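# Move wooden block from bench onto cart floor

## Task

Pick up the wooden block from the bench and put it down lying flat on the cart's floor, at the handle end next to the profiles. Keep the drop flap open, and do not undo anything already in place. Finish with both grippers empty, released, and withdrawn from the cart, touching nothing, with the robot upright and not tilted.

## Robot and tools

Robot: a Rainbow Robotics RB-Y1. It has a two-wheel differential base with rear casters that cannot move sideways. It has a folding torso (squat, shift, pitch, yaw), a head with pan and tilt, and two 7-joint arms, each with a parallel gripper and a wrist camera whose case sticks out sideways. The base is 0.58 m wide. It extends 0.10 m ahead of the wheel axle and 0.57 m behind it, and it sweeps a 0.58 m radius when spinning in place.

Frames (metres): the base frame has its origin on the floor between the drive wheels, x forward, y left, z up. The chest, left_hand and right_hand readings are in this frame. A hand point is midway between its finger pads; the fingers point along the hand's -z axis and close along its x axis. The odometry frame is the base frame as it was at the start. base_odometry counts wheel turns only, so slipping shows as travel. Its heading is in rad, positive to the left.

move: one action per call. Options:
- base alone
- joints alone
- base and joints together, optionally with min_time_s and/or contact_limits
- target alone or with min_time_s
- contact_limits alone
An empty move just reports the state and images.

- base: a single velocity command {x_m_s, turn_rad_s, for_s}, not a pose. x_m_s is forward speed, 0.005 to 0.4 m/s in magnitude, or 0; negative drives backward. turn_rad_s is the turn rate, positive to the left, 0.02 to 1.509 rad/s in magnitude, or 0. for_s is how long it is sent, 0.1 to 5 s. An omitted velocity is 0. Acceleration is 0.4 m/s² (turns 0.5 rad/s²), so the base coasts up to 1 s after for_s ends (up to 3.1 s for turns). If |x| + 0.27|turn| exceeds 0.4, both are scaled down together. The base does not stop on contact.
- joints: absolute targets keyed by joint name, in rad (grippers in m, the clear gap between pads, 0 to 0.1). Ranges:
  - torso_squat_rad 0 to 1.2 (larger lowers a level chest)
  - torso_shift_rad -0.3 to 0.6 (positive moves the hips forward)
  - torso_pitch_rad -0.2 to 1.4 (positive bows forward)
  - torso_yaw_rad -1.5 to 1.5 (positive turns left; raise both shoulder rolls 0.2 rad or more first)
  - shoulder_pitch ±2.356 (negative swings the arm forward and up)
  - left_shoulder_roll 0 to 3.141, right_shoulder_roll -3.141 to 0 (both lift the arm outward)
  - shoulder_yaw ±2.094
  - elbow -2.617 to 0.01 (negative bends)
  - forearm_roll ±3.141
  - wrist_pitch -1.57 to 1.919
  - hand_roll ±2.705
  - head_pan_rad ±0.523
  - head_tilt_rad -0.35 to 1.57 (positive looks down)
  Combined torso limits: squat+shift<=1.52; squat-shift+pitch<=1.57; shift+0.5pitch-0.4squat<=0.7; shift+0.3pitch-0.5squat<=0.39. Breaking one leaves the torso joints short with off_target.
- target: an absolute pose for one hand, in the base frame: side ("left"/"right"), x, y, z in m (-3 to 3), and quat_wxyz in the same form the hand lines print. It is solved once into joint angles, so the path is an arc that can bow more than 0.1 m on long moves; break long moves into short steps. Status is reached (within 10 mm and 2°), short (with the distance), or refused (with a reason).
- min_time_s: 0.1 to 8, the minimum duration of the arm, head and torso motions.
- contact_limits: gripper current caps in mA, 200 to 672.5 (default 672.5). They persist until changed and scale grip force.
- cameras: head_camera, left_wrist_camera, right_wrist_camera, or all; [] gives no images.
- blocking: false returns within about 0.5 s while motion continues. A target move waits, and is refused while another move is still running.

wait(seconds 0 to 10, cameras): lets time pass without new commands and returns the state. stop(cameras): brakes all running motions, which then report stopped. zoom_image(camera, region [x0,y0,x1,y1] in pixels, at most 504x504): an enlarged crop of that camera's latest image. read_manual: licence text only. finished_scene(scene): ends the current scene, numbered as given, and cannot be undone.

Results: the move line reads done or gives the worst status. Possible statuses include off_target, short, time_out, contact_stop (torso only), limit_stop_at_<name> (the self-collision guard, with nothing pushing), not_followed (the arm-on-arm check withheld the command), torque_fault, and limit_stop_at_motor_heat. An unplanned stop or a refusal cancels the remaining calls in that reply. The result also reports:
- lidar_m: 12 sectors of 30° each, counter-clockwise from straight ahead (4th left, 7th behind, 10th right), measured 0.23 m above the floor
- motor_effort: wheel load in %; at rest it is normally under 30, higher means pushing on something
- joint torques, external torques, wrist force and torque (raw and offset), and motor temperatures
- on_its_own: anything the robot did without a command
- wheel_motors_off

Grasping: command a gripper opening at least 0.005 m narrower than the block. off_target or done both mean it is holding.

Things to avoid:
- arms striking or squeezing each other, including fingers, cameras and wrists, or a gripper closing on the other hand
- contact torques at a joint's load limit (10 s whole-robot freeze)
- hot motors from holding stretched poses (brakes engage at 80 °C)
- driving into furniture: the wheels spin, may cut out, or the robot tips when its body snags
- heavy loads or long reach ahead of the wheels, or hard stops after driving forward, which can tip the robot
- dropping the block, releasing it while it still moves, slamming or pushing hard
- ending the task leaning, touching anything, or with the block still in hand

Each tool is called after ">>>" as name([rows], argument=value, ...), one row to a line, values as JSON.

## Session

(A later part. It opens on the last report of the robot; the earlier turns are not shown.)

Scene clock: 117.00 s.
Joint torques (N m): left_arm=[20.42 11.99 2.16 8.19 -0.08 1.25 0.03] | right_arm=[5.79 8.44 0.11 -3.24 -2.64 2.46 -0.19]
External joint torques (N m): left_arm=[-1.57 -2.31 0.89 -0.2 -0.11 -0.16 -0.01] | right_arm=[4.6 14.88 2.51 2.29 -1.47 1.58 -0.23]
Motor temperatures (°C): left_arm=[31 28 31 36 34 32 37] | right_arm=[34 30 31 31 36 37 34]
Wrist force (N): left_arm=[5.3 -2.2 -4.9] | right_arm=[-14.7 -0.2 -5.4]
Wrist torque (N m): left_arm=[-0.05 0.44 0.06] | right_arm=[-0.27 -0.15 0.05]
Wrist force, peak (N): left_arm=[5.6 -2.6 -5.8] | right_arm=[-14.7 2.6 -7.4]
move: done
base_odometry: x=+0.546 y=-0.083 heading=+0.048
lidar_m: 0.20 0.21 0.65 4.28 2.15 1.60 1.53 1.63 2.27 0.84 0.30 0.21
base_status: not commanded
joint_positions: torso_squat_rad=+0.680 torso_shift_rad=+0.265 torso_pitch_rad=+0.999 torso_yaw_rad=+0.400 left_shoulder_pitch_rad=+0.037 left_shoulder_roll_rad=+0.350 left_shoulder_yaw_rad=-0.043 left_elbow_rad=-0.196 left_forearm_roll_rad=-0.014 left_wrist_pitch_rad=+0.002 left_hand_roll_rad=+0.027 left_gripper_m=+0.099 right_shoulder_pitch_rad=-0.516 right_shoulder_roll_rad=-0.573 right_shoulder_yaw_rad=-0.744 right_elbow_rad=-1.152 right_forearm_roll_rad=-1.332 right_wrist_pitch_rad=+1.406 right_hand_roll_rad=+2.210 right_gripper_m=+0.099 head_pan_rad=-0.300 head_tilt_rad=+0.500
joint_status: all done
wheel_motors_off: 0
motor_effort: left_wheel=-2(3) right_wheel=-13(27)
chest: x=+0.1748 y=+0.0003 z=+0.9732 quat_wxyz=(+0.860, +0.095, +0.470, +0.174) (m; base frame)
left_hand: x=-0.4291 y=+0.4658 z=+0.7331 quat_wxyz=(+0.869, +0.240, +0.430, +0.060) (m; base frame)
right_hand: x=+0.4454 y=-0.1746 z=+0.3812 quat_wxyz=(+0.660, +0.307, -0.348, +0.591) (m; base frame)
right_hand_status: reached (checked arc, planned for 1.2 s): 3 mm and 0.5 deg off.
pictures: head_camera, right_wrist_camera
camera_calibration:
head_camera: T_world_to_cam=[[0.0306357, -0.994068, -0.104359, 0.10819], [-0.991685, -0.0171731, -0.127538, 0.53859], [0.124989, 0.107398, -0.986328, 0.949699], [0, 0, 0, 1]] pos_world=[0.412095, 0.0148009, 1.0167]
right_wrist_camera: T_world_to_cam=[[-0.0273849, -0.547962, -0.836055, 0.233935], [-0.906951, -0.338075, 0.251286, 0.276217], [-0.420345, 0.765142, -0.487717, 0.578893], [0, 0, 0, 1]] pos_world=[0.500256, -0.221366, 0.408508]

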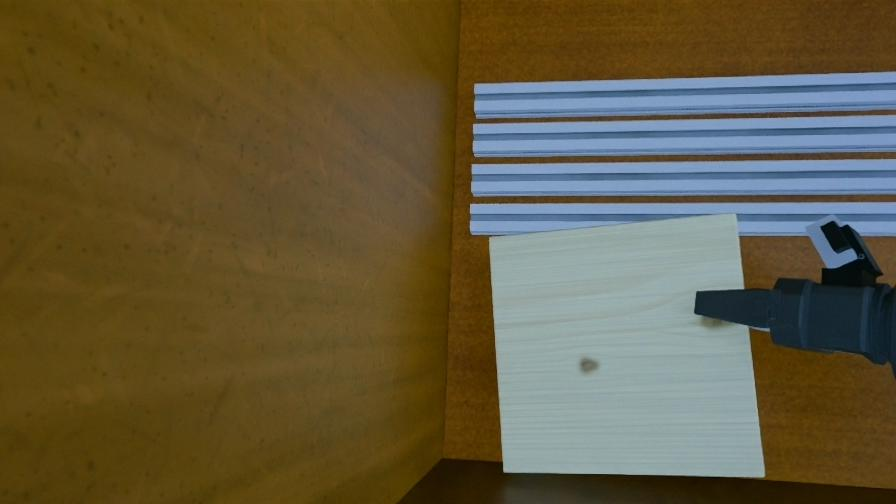

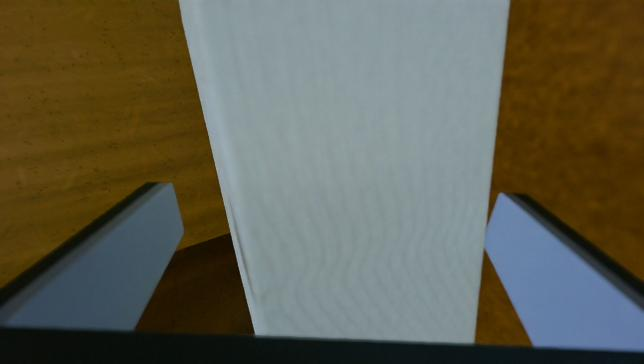

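>>> move(joints={"torso_squat_rad": 0.6, "torso_shift_rad": 0.265}, min_time_s=0.8, cameras=[])

>>> move(target={"side": "right", "x": 0.443, "y": -0.177, "z": 0.380, "quat_wxyz": [0.6618, 0.3075, -0.3445, 0.5907]}, min_time_s=1, cameras=["head_camera", "right_wrist_camera"])

Scene clock: 120.13 s.
Joint torques (N m): left_arm=[20.3 11.58 2.19 8.3 -0.1 1.27 0.03] | right_arm=[1.49 -4.74 -1.54 -6.05 -1.51 1.08 -0.18]
External joint torques (N m): left_arm=[-1.7 -2.73 0.91 -0.1 -0.13 -0.13 -0.01] | right_arm=[0.25 1.61 0.84 -0.55 -0.34 0.19 -0.22]
Motor temperatures (°C): left_arm=[31 28 31 36 34 32 37] | right_arm=[34 30 31 31 36 37 34]
Wrist force (N): left_arm=[5.3 -2.0 -4.6] | right_arm=[-4.7 1.5 -2.3]
Wrist torque (N m): left_arm=[-0.06 0.40 0.02] | right_arm=[-0.18 -0.16 -0.12]
Wrist force, peak (N): left_arm=[6.2 -2.2 -5.3] | right_arm=[-14.9 0.5 -5.9]
move: done
base_odometry: x=+0.546 y=-0.083 heading=+0.048
lidar_m: 0.21 0.21 0.65 4.29 2.17 1.60 1.53 1.64 2.27 0.84 0.31 0.21
base_status: not commanded
joint_positions: torso_squat_rad=+0.600 torso_shift_rad=+0.265 torso_pitch_rad=+1.000 torso_yaw_rad=+0.400 left_shoulder_pitch_rad=+0.037 left_shoulder_roll_rad=+0.350 left_shoulder_yaw_rad=-0.043 left_elbow_rad=-0.196 left_forearm_roll_rad=-0.014 left_wrist_pitch_rad=+0.002 left_hand_roll_rad=+0.027 left_gripper_m=+0.099 right_shoulder_pitch_rad=-0.515 right_shoulder_roll_rad=-0.569 right_shoulder_yaw_rad=-0.743 right_elbow_rad=-1.151 right_forearm_roll_rad=-1.332 right_wrist_pitch_rad=+1.407 right_hand_roll_rad=+2.210 right_gripper_m=+0.099 head_pan_rad=-0.300 head_tilt_rad=+0.500
joint_status: all done
wheel_motors_off: 0
motor_effort: left_wheel=+1(2) right_wheel=-2(12)
chest: x=+0.1837 y=+0.0001 z=+1.0052 quat_wxyz=(+0.860, +0.095, +0.470, +0.174) (m; base frame)
left_hand: x=-0.4202 y=+0.4659 z=+0.7659 quat_wxyz=(+0.868, +0.240, +0.430, +0.060) (m; base frame)
right_hand: x=+0.4521 y=-0.1734 z=+0.4125 quat_wxyz=(+0.660, +0.309, -0.348, +0.590) (m; base frame)
pictures: none
No camera images: "cameras" was empty.

Scene clock: 121.47 s.
Joint torques (N m): left_arm=[20.22 11.98 1.99 8.29 0.02 1.26 0.05] | right_arm=[-0.05 -8.29 -0.81 -4.42 -0.92 1.09 0.24]
External joint torques (N m): left_arm=[-1.78 -2.33 0.71 -0.11 -0.02 -0.14 0.01] | right_arm=[-0.95 -1.56 1.14 0.1 0.08 0.02 0.2]
Motor temperatures (°C): left_arm=[31 28 31 36 34 32 37] | right_arm=[34 30 31 31 36 37 34]
Wrist force (N): left_arm=[5.9 -1.8 -4.7] | right_arm=[-5.1 1.8 -2.4]
Wrist torque (N m): left_arm=[-0.07 0.50 0.02] | right_arm=[-0.26 -0.24 -0.12]
Wrist force, peak (N): left_arm=[5.6 -2.0 -5.7] | right_arm=[-5.7 1.5 -2.7]
move: done
base_odometry: x=+0.546 y=-0.083 heading=+0.048
lidar_m: 0.20 0.22 0.66 4.27 2.16 1.59 1.54 1.63 2.26 0.86 0.31 0.22
base_status: not commanded
joint_positions: torso_squat_rad=+0.600 torso_shift_rad=+0.265 torso_pitch_rad=+1.000 torso_yaw_rad=+0.400 left_shoulder_pitch_rad=+0.037 left_shoulder_roll_rad=+0.350 left_shoulder_yaw_rad=-0.043 left_elbow_rad=-0.196 left_forearm_roll_rad=-0.014 left_wrist_pitch_rad=+0.002 left_hand_roll_rad=+0.027 left_gripper_m=+0.099 right_shoulder_pitch_rad=-0.590 right_shoulder_roll_rad=-0.609 right_shoulder_yaw_rad=-0.737 right_elbow_rad=-0.910 right_forearm_roll_rad=-1.329 right_wrist_pitch_rad=+1.359 right_hand_roll_rad=+2.364 right_gripper_m=+0.099 head_pan_rad=-0.300 head_tilt_rad=+0.500
joint_status: all done
wheel_motors_off: 0
motor_effort: left_wheel=+1(2) right_wheel=-1(3)
chest: x=+0.1837 y=+0.0001 z=+1.0052 quat_wxyz=(+0.860, +0.095, +0.470, +0.174) (m; base frame)
left_hand: x=-0.4202 y=+0.4659 z=+0.7659 quat_wxyz=(+0.868, +0.240, +0.430, +0.060) (m; base frame)
right_hand: x=+0.4428 y=-0.1769 z=+0.3806 quat_wxyz=(+0.663, +0.305, -0.343, +0.591) (m; base frame)
right_hand_status: reached (checked arc, planned for 1.0 s): 1 mm and 0.3 deg off.
pictures: head_camera, right_wrist_camera
camera_calibration:
head_camera: T_world_to_cam=[[0.0303097, -0.99403, -0.104815, 0.11156], [-0.991783, -0.0168694, -0.126814, 0.550857], [0.124288, 0.107798, -0.986373, 0.980408], [0, 0, 0, 1]] pos_world=[0.421096, 0.0145009, 1.0486]
right_wrist_camera: T_world_to_cam=[[-0.0354531, -0.555554, -0.830724, 0.232393], [-0.905989, -0.332986, 0.261352, 0.269874], [-0.421815, 0.761892, -0.49152, 0.580775], [0, 0, 0, 1]] pos_world=[0.497721, -0.223517, 0.407985]

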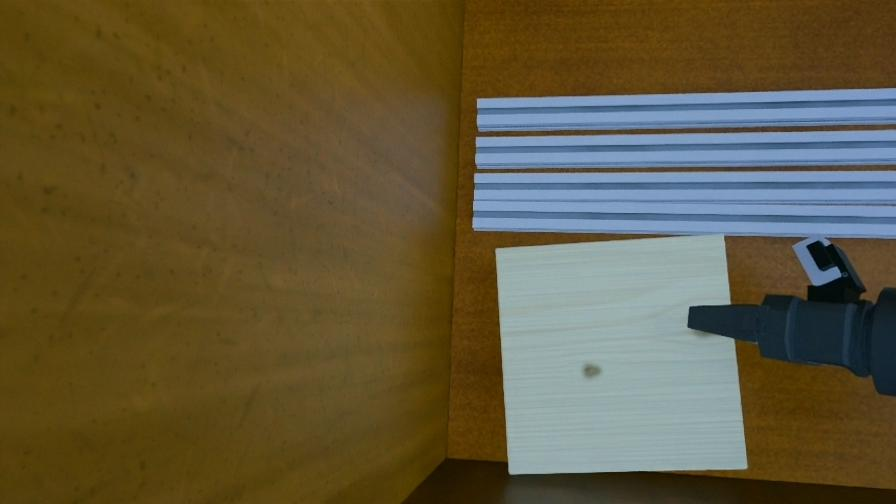

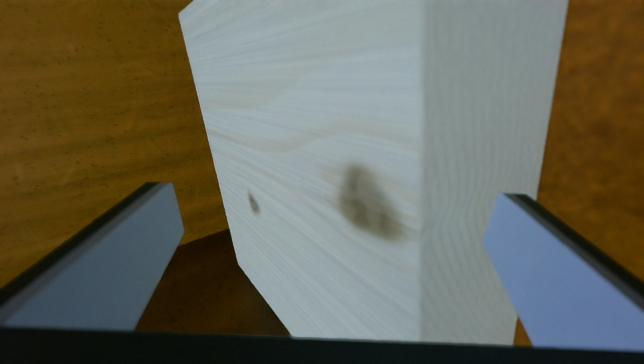

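>>> move(target={"side": "right", "x": 0.445, "y": -0.227, "z": 0.42, "quat_wxyz": [0.6618, 0.3075, -0.3445, 0.5907]}, min_time_s=1, cameras=["head_camera", "right_wrist_camera"])

Scene clock: 125.53 s.
Joint torques (N m): left_arm=[20.43 12.14 2.43 8.3 -0.01 1.19 0.09] | right_arm=[4.42 -9.62 -4.79 -5.87 -1.46 1.05 -0.21]
External joint torques (N m): left_arm=[-1.57 -2.17 1.16 -0.1 -0.04 -0.22 0.04] | right_arm=[1.94 -1.33 -1.75 -0.89 -0.35 0.06 -0.25]
Motor temperatures (°C): left_arm=[31 28 31 36 34 32 37] | right_arm=[34 30 31 31 36 37 34]
Wrist force (N): left_arm=[5.2 -1.6 -5.0] | right_arm=[-4.8 1.1 -2.2]
Wrist torque (N m): left_arm=[-0.10 0.44 0.05] | right_arm=[-0.19 -0.16 -0.10]
Wrist force, peak (N): left_arm=[6.6 -2.2 -5.5] | right_arm=[-5.9 1.4 -2.5]
move: done
base_odometry: x=+0.546 y=-0.083 heading=+0.048
lidar_m: 0.20 0.22 0.64 4.28 2.15 1.60 1.54 1.63 2.26 0.86 0.31 0.22
base_status: not commanded
joint_positions: torso_squat_rad=+0.600 torso_shift_rad=+0.265 torso_pitch_rad=+1.000 torso_yaw_rad=+0.400 left_shoulder_pitch_rad=+0.037 left_shoulder_roll_rad=+0.350 left_shoulder_yaw_rad=-0.043 left_elbow_rad=-0.196 left_forearm_roll_rad=-0.014 left_wrist_pitch_rad=+0.002 left_hand_roll_rad=+0.027 left_gripper_m=+0.099 right_shoulder_pitch_rad=-0.480 right_shoulder_roll_rad=-0.667 right_shoulder_yaw_rad=-0.807 right_elbow_rad=-1.050 right_forearm_roll_rad=-1.394 right_wrist_pitch_rad=+1.484 right_hand_roll_rad=+2.284 right_gripper_m=+0.099 head_pan_rad=-0.300 head_tilt_rad=+0.500
joint_status: all done
wheel_motors_off: 0
motor_effort: left_wheel=+1(2) right_wheel=-3(3)
chest: x=+0.1837 y=+0.0001 z=+1.0052 quat_wxyz=(+0.860, +0.095, +0.470, +0.174) (m; base frame)
left_hand: x=-0.4202 y=+0.4659 z=+0.7659 quat_wxyz=(+0.868, +0.240, +0.430, +0.060) (m; base frame)
right_hand: x=+0.4450 y=-0.2267 z=+0.4197 quat_wxyz=(+0.661, +0.309, -0.345, +0.591) (m; base frame)
right_hand_status: reached (checked arc, planned for 1.0 s): 0 mm and 0.2 deg off.
pictures: head_camera, right_wrist_camera
camera_calibration:
head_camera: T_world_to_cam=[[0.0303205, -0.994019, -0.104913, 0.111658], [-0.991783, -0.0168677, -0.126815, 0.550858], [0.124287, 0.107896, -0.986363, 0.980396], [0, 0, 0, 1]] pos_world=[0.421096, 0.0145006, 1.0486]
right_wrist_camera: T_world_to_cam=[[-0.0327412, -0.549036, -0.835157, 0.239485], [-0.904575, -0.339091, 0.258382, 0.244285], [-0.425055, 0.763922, -0.485542, 0.638273], [0, 0, 0, 1]] pos_world=[0.500116, -0.273271, 0.446797]

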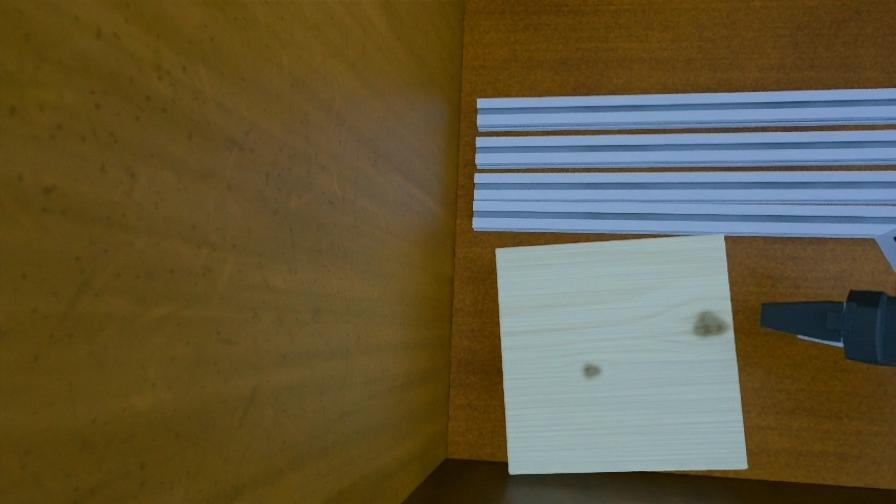

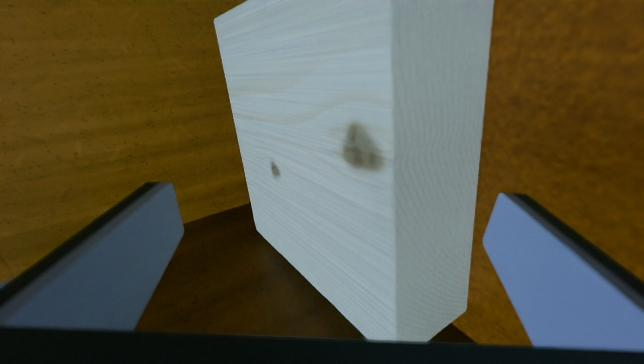

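>>> zoom_image(camera="head_camera", region=[440, 220, 800, 500])

>>> zoom_image(camera="right_wrist_camera", region=[200, 180, 520, 350])

Scaled by 1.400 from the camera's 896x504 image, which has a finer 1280x720 frame.

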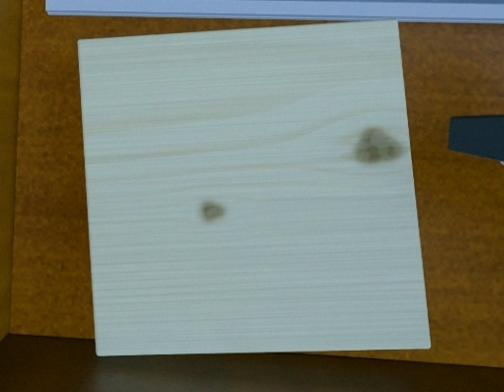

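Scaled by 1.575 from the camera's 644x364 image, which has a finer 1265x715 frame.

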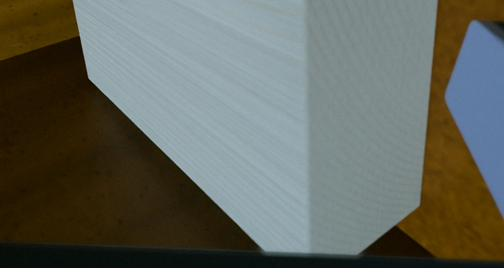

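>>> move(joints={"torso_squat_rad": 0.3, "torso_shift_rad": 0.2}, cameras=[])

>>> move(target={"side": "right", "x": 0.46, "y": -0.25, "z": 0.78, "quat_wxyz": [0.653, 0.271, -0.271, 0.653]}, cameras=["head_camera"])

>>> move(base={"x_m_s": -0.25, "for_s": 2.2}, cameras=[])

>>> move(joints={"torso_squat_rad": 0.1, "torso_shift_rad": 0.0, "torso_pitch_rad": 0.5}, cameras=["head_camera"])

Scene clock: 130.77 s.
Joint torques (N m): left_arm=[20.18 11.98 2.28 8.43 -0.08 1.24 0] | right_arm=[3.55 -9.24 -4.54 -5.6 -1.5 1.11 -0.09]
External joint torques (N m): left_arm=[-1.82 -2.33 1.01 0.03 -0.12 -0.17 -0.05] | right_arm=[1.08 -0.94 -1.5 -0.62 -0.4 0.13 -0.13]
Motor temperatures (°C): left_arm=[31 28 31 36 34 32 37] | right_arm=[34 30 31 31 36 37 34]
Wrist force (N): left_arm=[5.7 -1.2 -4.6] | right_arm=[-5.1 1.5 -2.6]
Wrist torque (N m): left_arm=[-0.11 0.49 0.05] | right_arm=[-0.23 -0.21 -0.13]
Wrist force, peak (N): left_arm=[6.2 -2.3 -5.5] | right_arm=[-5.7 1.6 -2.3]
move: done
base_odometry: x=+0.546 y=-0.083 heading=+0.048
lidar_m: 0.20 0.20 0.64 4.28 2.14 1.59 1.54 1.61 2.26 0.84 0.31 0.22
base_status: not commanded
joint_positions: torso_squat_rad=+0.300 torso_shift_rad=+0.200 torso_pitch_rad=+1.000 torso_yaw_rad=+0.400 left_shoulder_pitch_rad=+0.037 left_shoulder_roll_rad=+0.350 left_shoulder_yaw_rad=-0.043 left_elbow_rad=-0.196 left_forearm_roll_rad=-0.014 left_wrist_pitch_rad=+0.002 left_hand_roll_rad=+0.027 left_gripper_m=+0.099 right_shoulder_pitch_rad=-0.480 right_shoulder_roll_rad=-0.667 right_shoulder_yaw_rad=-0.807 right_elbow_rad=-1.050 right_forearm_roll_rad=-1.394 right_wrist_pitch_rad=+1.484 right_hand_roll_rad=+2.284 right_gripper_m=+0.099 head_pan_rad=-0.300 head_tilt_rad=+0.500
joint_status: all done
wheel_motors_off: 0
motor_effort: left_wheel=+3(3) right_wheel=+0(4)
chest: x=+0.1652 y=+0.0001 z=+1.1031 quat_wxyz=(+0.860, +0.095, +0.470, +0.174) (m; base frame)
left_hand: x=-0.4387 y=+0.4659 z=+0.8637 quat_wxyz=(+0.868, +0.240, +0.430, +0.060) (m; base frame)
right_hand: x=+0.4265 y=-0.2267 z=+0.5176 quat_wxyz=(+0.661, +0.309, -0.345, +0.591) (m; base frame)
pictures: none
No camera images: "cameras" was empty.

Scene clock: 132.57 s.
Joint torques (N m): left_arm=[20.45 12.35 2 8.37 -0.07 1.2 -0.09] | right_arm=[3.78 -9.27 -6.51 -5.67 -1.18 -0.43 0.28]
External joint torques (N m): left_arm=[-1.54 -1.97 0.72 -0.02 -0.11 -0.2 -0.13] | right_arm=[1.04 -0.37 -0.61 -0.14 -0.01 -0.04 0.25]
Motor temperatures (°C): left_arm=[31 28 31 36 34 32 37] | right_arm=[34 30 31 31 36 37 34]
Wrist force (N): left_arm=[5.8 -2.0 -4.2] | right_arm=[-4.2 2.0 -3.2]
Wrist torque (N m): left_arm=[-0.04 0.48 0.02] | right_arm=[-0.23 -0.14 -0.13]
Wrist force, peak (N): left_arm=[5.9 -1.6 -5.7] | right_arm=[-5.5 2.6 -3.4]
move: done
base_odometry: x=+0.546 y=-0.083 heading=+0.048
lidar_m: 0.20 0.22 0.64 4.26 2.16 1.59 1.54 1.62 2.26 0.84 0.32 0.21
base_status: not commanded
joint_positions: torso_squat_rad=+0.300 torso_shift_rad=+0.200 torso_pitch_rad=+1.000 torso_yaw_rad=+0.400 left_shoulder_pitch_rad=+0.037 left_shoulder_roll_rad=+0.350 left_shoulder_yaw_rad=-0.043 left_elbow_rad=-0.196 left_forearm_roll_rad=-0.014 left_wrist_pitch_rad=+0.002 left_hand_roll_rad=+0.027 left_gripper_m=+0.099 right_shoulder_pitch_rad=-0.200 right_shoulder_roll_rad=-0.804 right_shoulder_yaw_rad=-1.160 right_elbow_rad=-2.154 right_forearm_roll_rad=-1.640 right_wrist_pitch_rad=+1.865 right_hand_roll_rad=+1.333 right_gripper_m=+0.099 head_pan_rad=-0.300 head_tilt_rad=+0.500
joint_status: all done
wheel_motors_off: 0
motor_effort: left_wheel=+2(5) right_wheel=+0(4)
chest: x=+0.1652 y=+0.0001 z=+1.1031 quat_wxyz=(+0.860, +0.095, +0.470, +0.174) (m; base frame)
left_hand: x=-0.4387 y=+0.4659 z=+0.8637 quat_wxyz=(+0.868, +0.240, +0.430, +0.060) (m; base frame)
right_hand: x=+0.4600 y=-0.2498 z=+0.7798 quat_wxyz=(+0.653, +0.271, -0.271, +0.653) (m; base frame)
right_hand_status: reached (checked arc, planned for 1.4 s): 0 mm and 0.0 deg off.
pictures: head_camera
camera_calibration:
head_camera: T_world_to_cam=[[0.0303185, -0.994019, -0.10491, 0.122487], [-0.991771, -0.0168554, -0.126913, 0.545032], [0.124386, 0.107895, -0.98635, 1.07921], [0, 0, 0, 1]] pos_world=[0.402595, 0.0145007, 1.1465]

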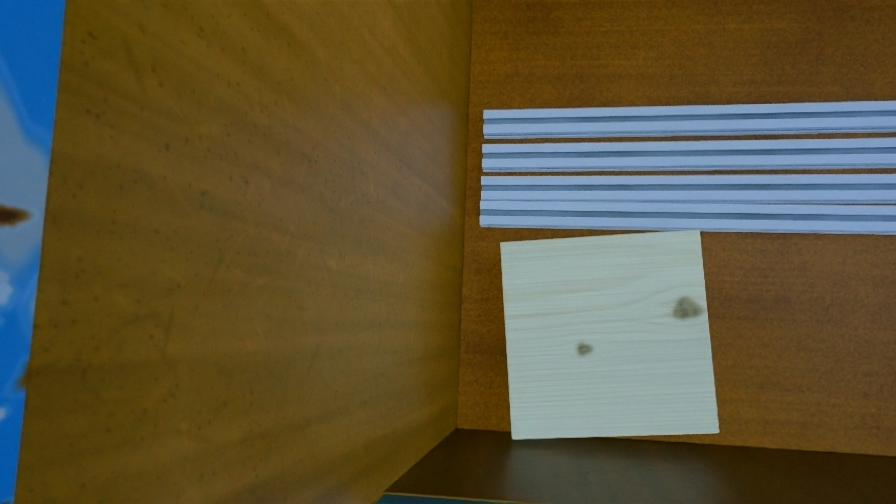

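Scene clock: 135.73 s.
Joint torques (N m): left_arm=[20.49 12.18 1.92 8.32 -0.01 1.26 -0.02] | right_arm=[3.64 -9.68 -6.7 -5.77 -1.2 -0.44 0.25]
External joint torques (N m): left_arm=[-1.51 -2.14 0.65 -0.08 -0.04 -0.15 -0.07] | right_arm=[0.9 -0.78 -0.8 -0.25 -0.03 -0.04 0.22]
Motor temperatures (°C): left_arm=[32 28 31 36 34 32 37] | right_arm=[34 30 31 31 36 37 34]
Wrist force (N): left_arm=[5.5 -2.7 -5.1] | right_arm=[-4.7 1.9 -3.3]
Wrist torque (N m): left_arm=[0.01 0.42 0.06] | right_arm=[-0.22 -0.19 -0.12]
Wrist force, peak (N): left_arm=[6.3 -1.4 -5.4] | right_arm=[-5.1 2.0 -3.8]
move: done
base_odometry: x=-0.004 y=-0.109 heading=+0.047
lidar_m: 0.76 1.12 1.67 3.69 1.39 1.02 0.99 1.05 1.47 4.18 1.08 0.80
base_status: done (sent for 2.2 of 2.2 s)
joint_positions: torso_squat_rad=+0.300 torso_shift_rad=+0.200 torso_pitch_rad=+1.000 torso_yaw_rad=+0.400 left_shoulder_pitch_rad=+0.037 left_shoulder_roll_rad=+0.350 left_shoulder_yaw_rad=-0.043 left_elbow_rad=-0.196 left_forearm_roll_rad=-0.014 left_wrist_pitch_rad=+0.002 left_hand_roll_rad=+0.027 left_gripper_m=+0.099 right_shoulder_pitch_rad=-0.199 right_shoulder_roll_rad=-0.804 right_shoulder_yaw_rad=-1.160 right_elbow_rad=-2.154 right_forearm_roll_rad=-1.640 right_wrist_pitch_rad=+1.865 right_hand_roll_rad=+1.333 right_gripper_m=+0.099 head_pan_rad=-0.300 head_tilt_rad=+0.500
joint_status: not commanded
wheel_motors_off: 0
motor_effort: left_wheel=-16(29) right_wheel=+9(35)
chest: x=+0.1652 y=+0.0001 z=+1.1031 quat_wxyz=(+0.860, +0.095, +0.470, +0.174) (m; base frame)
left_hand: x=-0.4387 y=+0.4659 z=+0.8637 quat_wxyz=(+0.868, +0.240, +0.430, +0.060) (m; base frame)
right_hand: x=+0.4600 y=-0.2498 z=+0.7799 quat_wxyz=(+0.653, +0.271, -0.271, +0.653) (m; base frame)
pictures: none
No camera images: "cameras" was empty.

Scene clock: 138.23 s.
Joint torques (N m): left_arm=[10.49 11.33 2.43 4.46 -0.11 0.43 0.03] | right_arm=[-1.24 -14.84 -5.44 -4.85 -0.91 -1.2 0.29]
External joint torques (N m): left_arm=[-1.29 -2.52 1.21 -0.13 -0.15 -0.17 0] | right_arm=[0.9 -0.76 -0.81 -0.22 -0.08 0.04 0.26]
Motor temperatures (°C): left_arm=[31 28 31 36 34 32 37] | right_arm=[34 30 31 31 36 37 34]
Wrist force (N): left_arm=[3.7 -2.5 -6.0] | right_arm=[-3.8 5.2 -3.0]
Wrist torque (N m): left_arm=[-0.03 0.40 0.09] | right_arm=[-0.47 -0.09 -0.10]
Wrist force, peak (N): left_arm=[5.5 -2.2 -5.8] | right_arm=[-3.8 5.2 -3.0]
move: done
base_odometry: x=-0.004 y=-0.109 heading=+0.047
lidar_m: 0.75 1.14 1.66 3.70 1.41 1.03 0.99 1.06 1.46 4.18 1.09 0.80
base_status: not commanded
joint_positions: torso_squat_rad=+0.100 torso_shift_rad=+0.000 torso_pitch_rad=+0.500 torso_yaw_rad=+0.400 left_shoulder_pitch_rad=+0.037 left_shoulder_roll_rad=+0.350 left_shoulder_yaw_rad=-0.043 left_elbow_rad=-0.196 left_forearm_roll_rad=-0.014 left_wrist_pitch_rad=+0.002 left_hand_roll_rad=+0.027 left_gripper_m=+0.099 right_shoulder_pitch_rad=-0.199 right_shoulder_roll_rad=-0.804 right_shoulder_yaw_rad=-1.160 right_elbow_rad=-2.154 right_forearm_roll_rad=-1.640 right_wrist_pitch_rad=+1.865 right_hand_roll_rad=+1.333 right_gripper_m=+0.099 head_pan_rad=-0.300 head_tilt_rad=+0.500
joint_status: all done
wheel_motors_off: 0
motor_effort: left_wheel=-16(19) right_wheel=+12(14)
chest: x=-0.0797 y=+0.0001 z=+1.2486 quat_wxyz=(+0.950, +0.049, +0.242, +0.192) (m; base frame)
left_hand: x=-0.4949 y=+0.4659 z=+0.7489 quat_wxyz=(+0.948, +0.218, +0.202, +0.117) (m; base frame)
right_hand: x=+0.3341 y=-0.2498 z=+1.1062 quat_wxyz=(+0.566, +0.101, -0.424, +0.700) (m; base frame)
pictures: head_camera
camera_calibration:
head_camera: T_world_to_cam=[[0.0769179, -0.994018, -0.0775342, 0.1147], [-0.809505, -0.0168638, -0.58687, 0.909397], [0.582052, 0.107905, -0.80596, 1.06435], [0, 0, 0, 1]] pos_world=[0.10783, 0.0145006, 1.40042]

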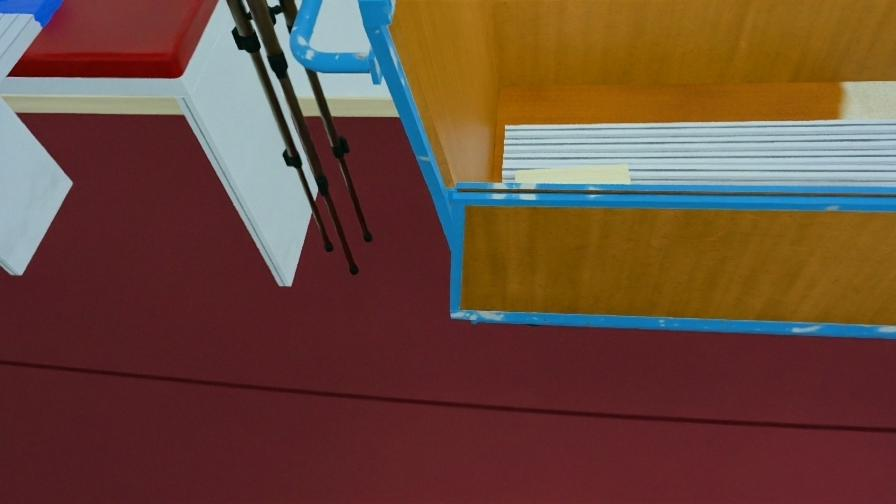

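>>> finished_scene(scene=2)

The scene is finished: the task was done.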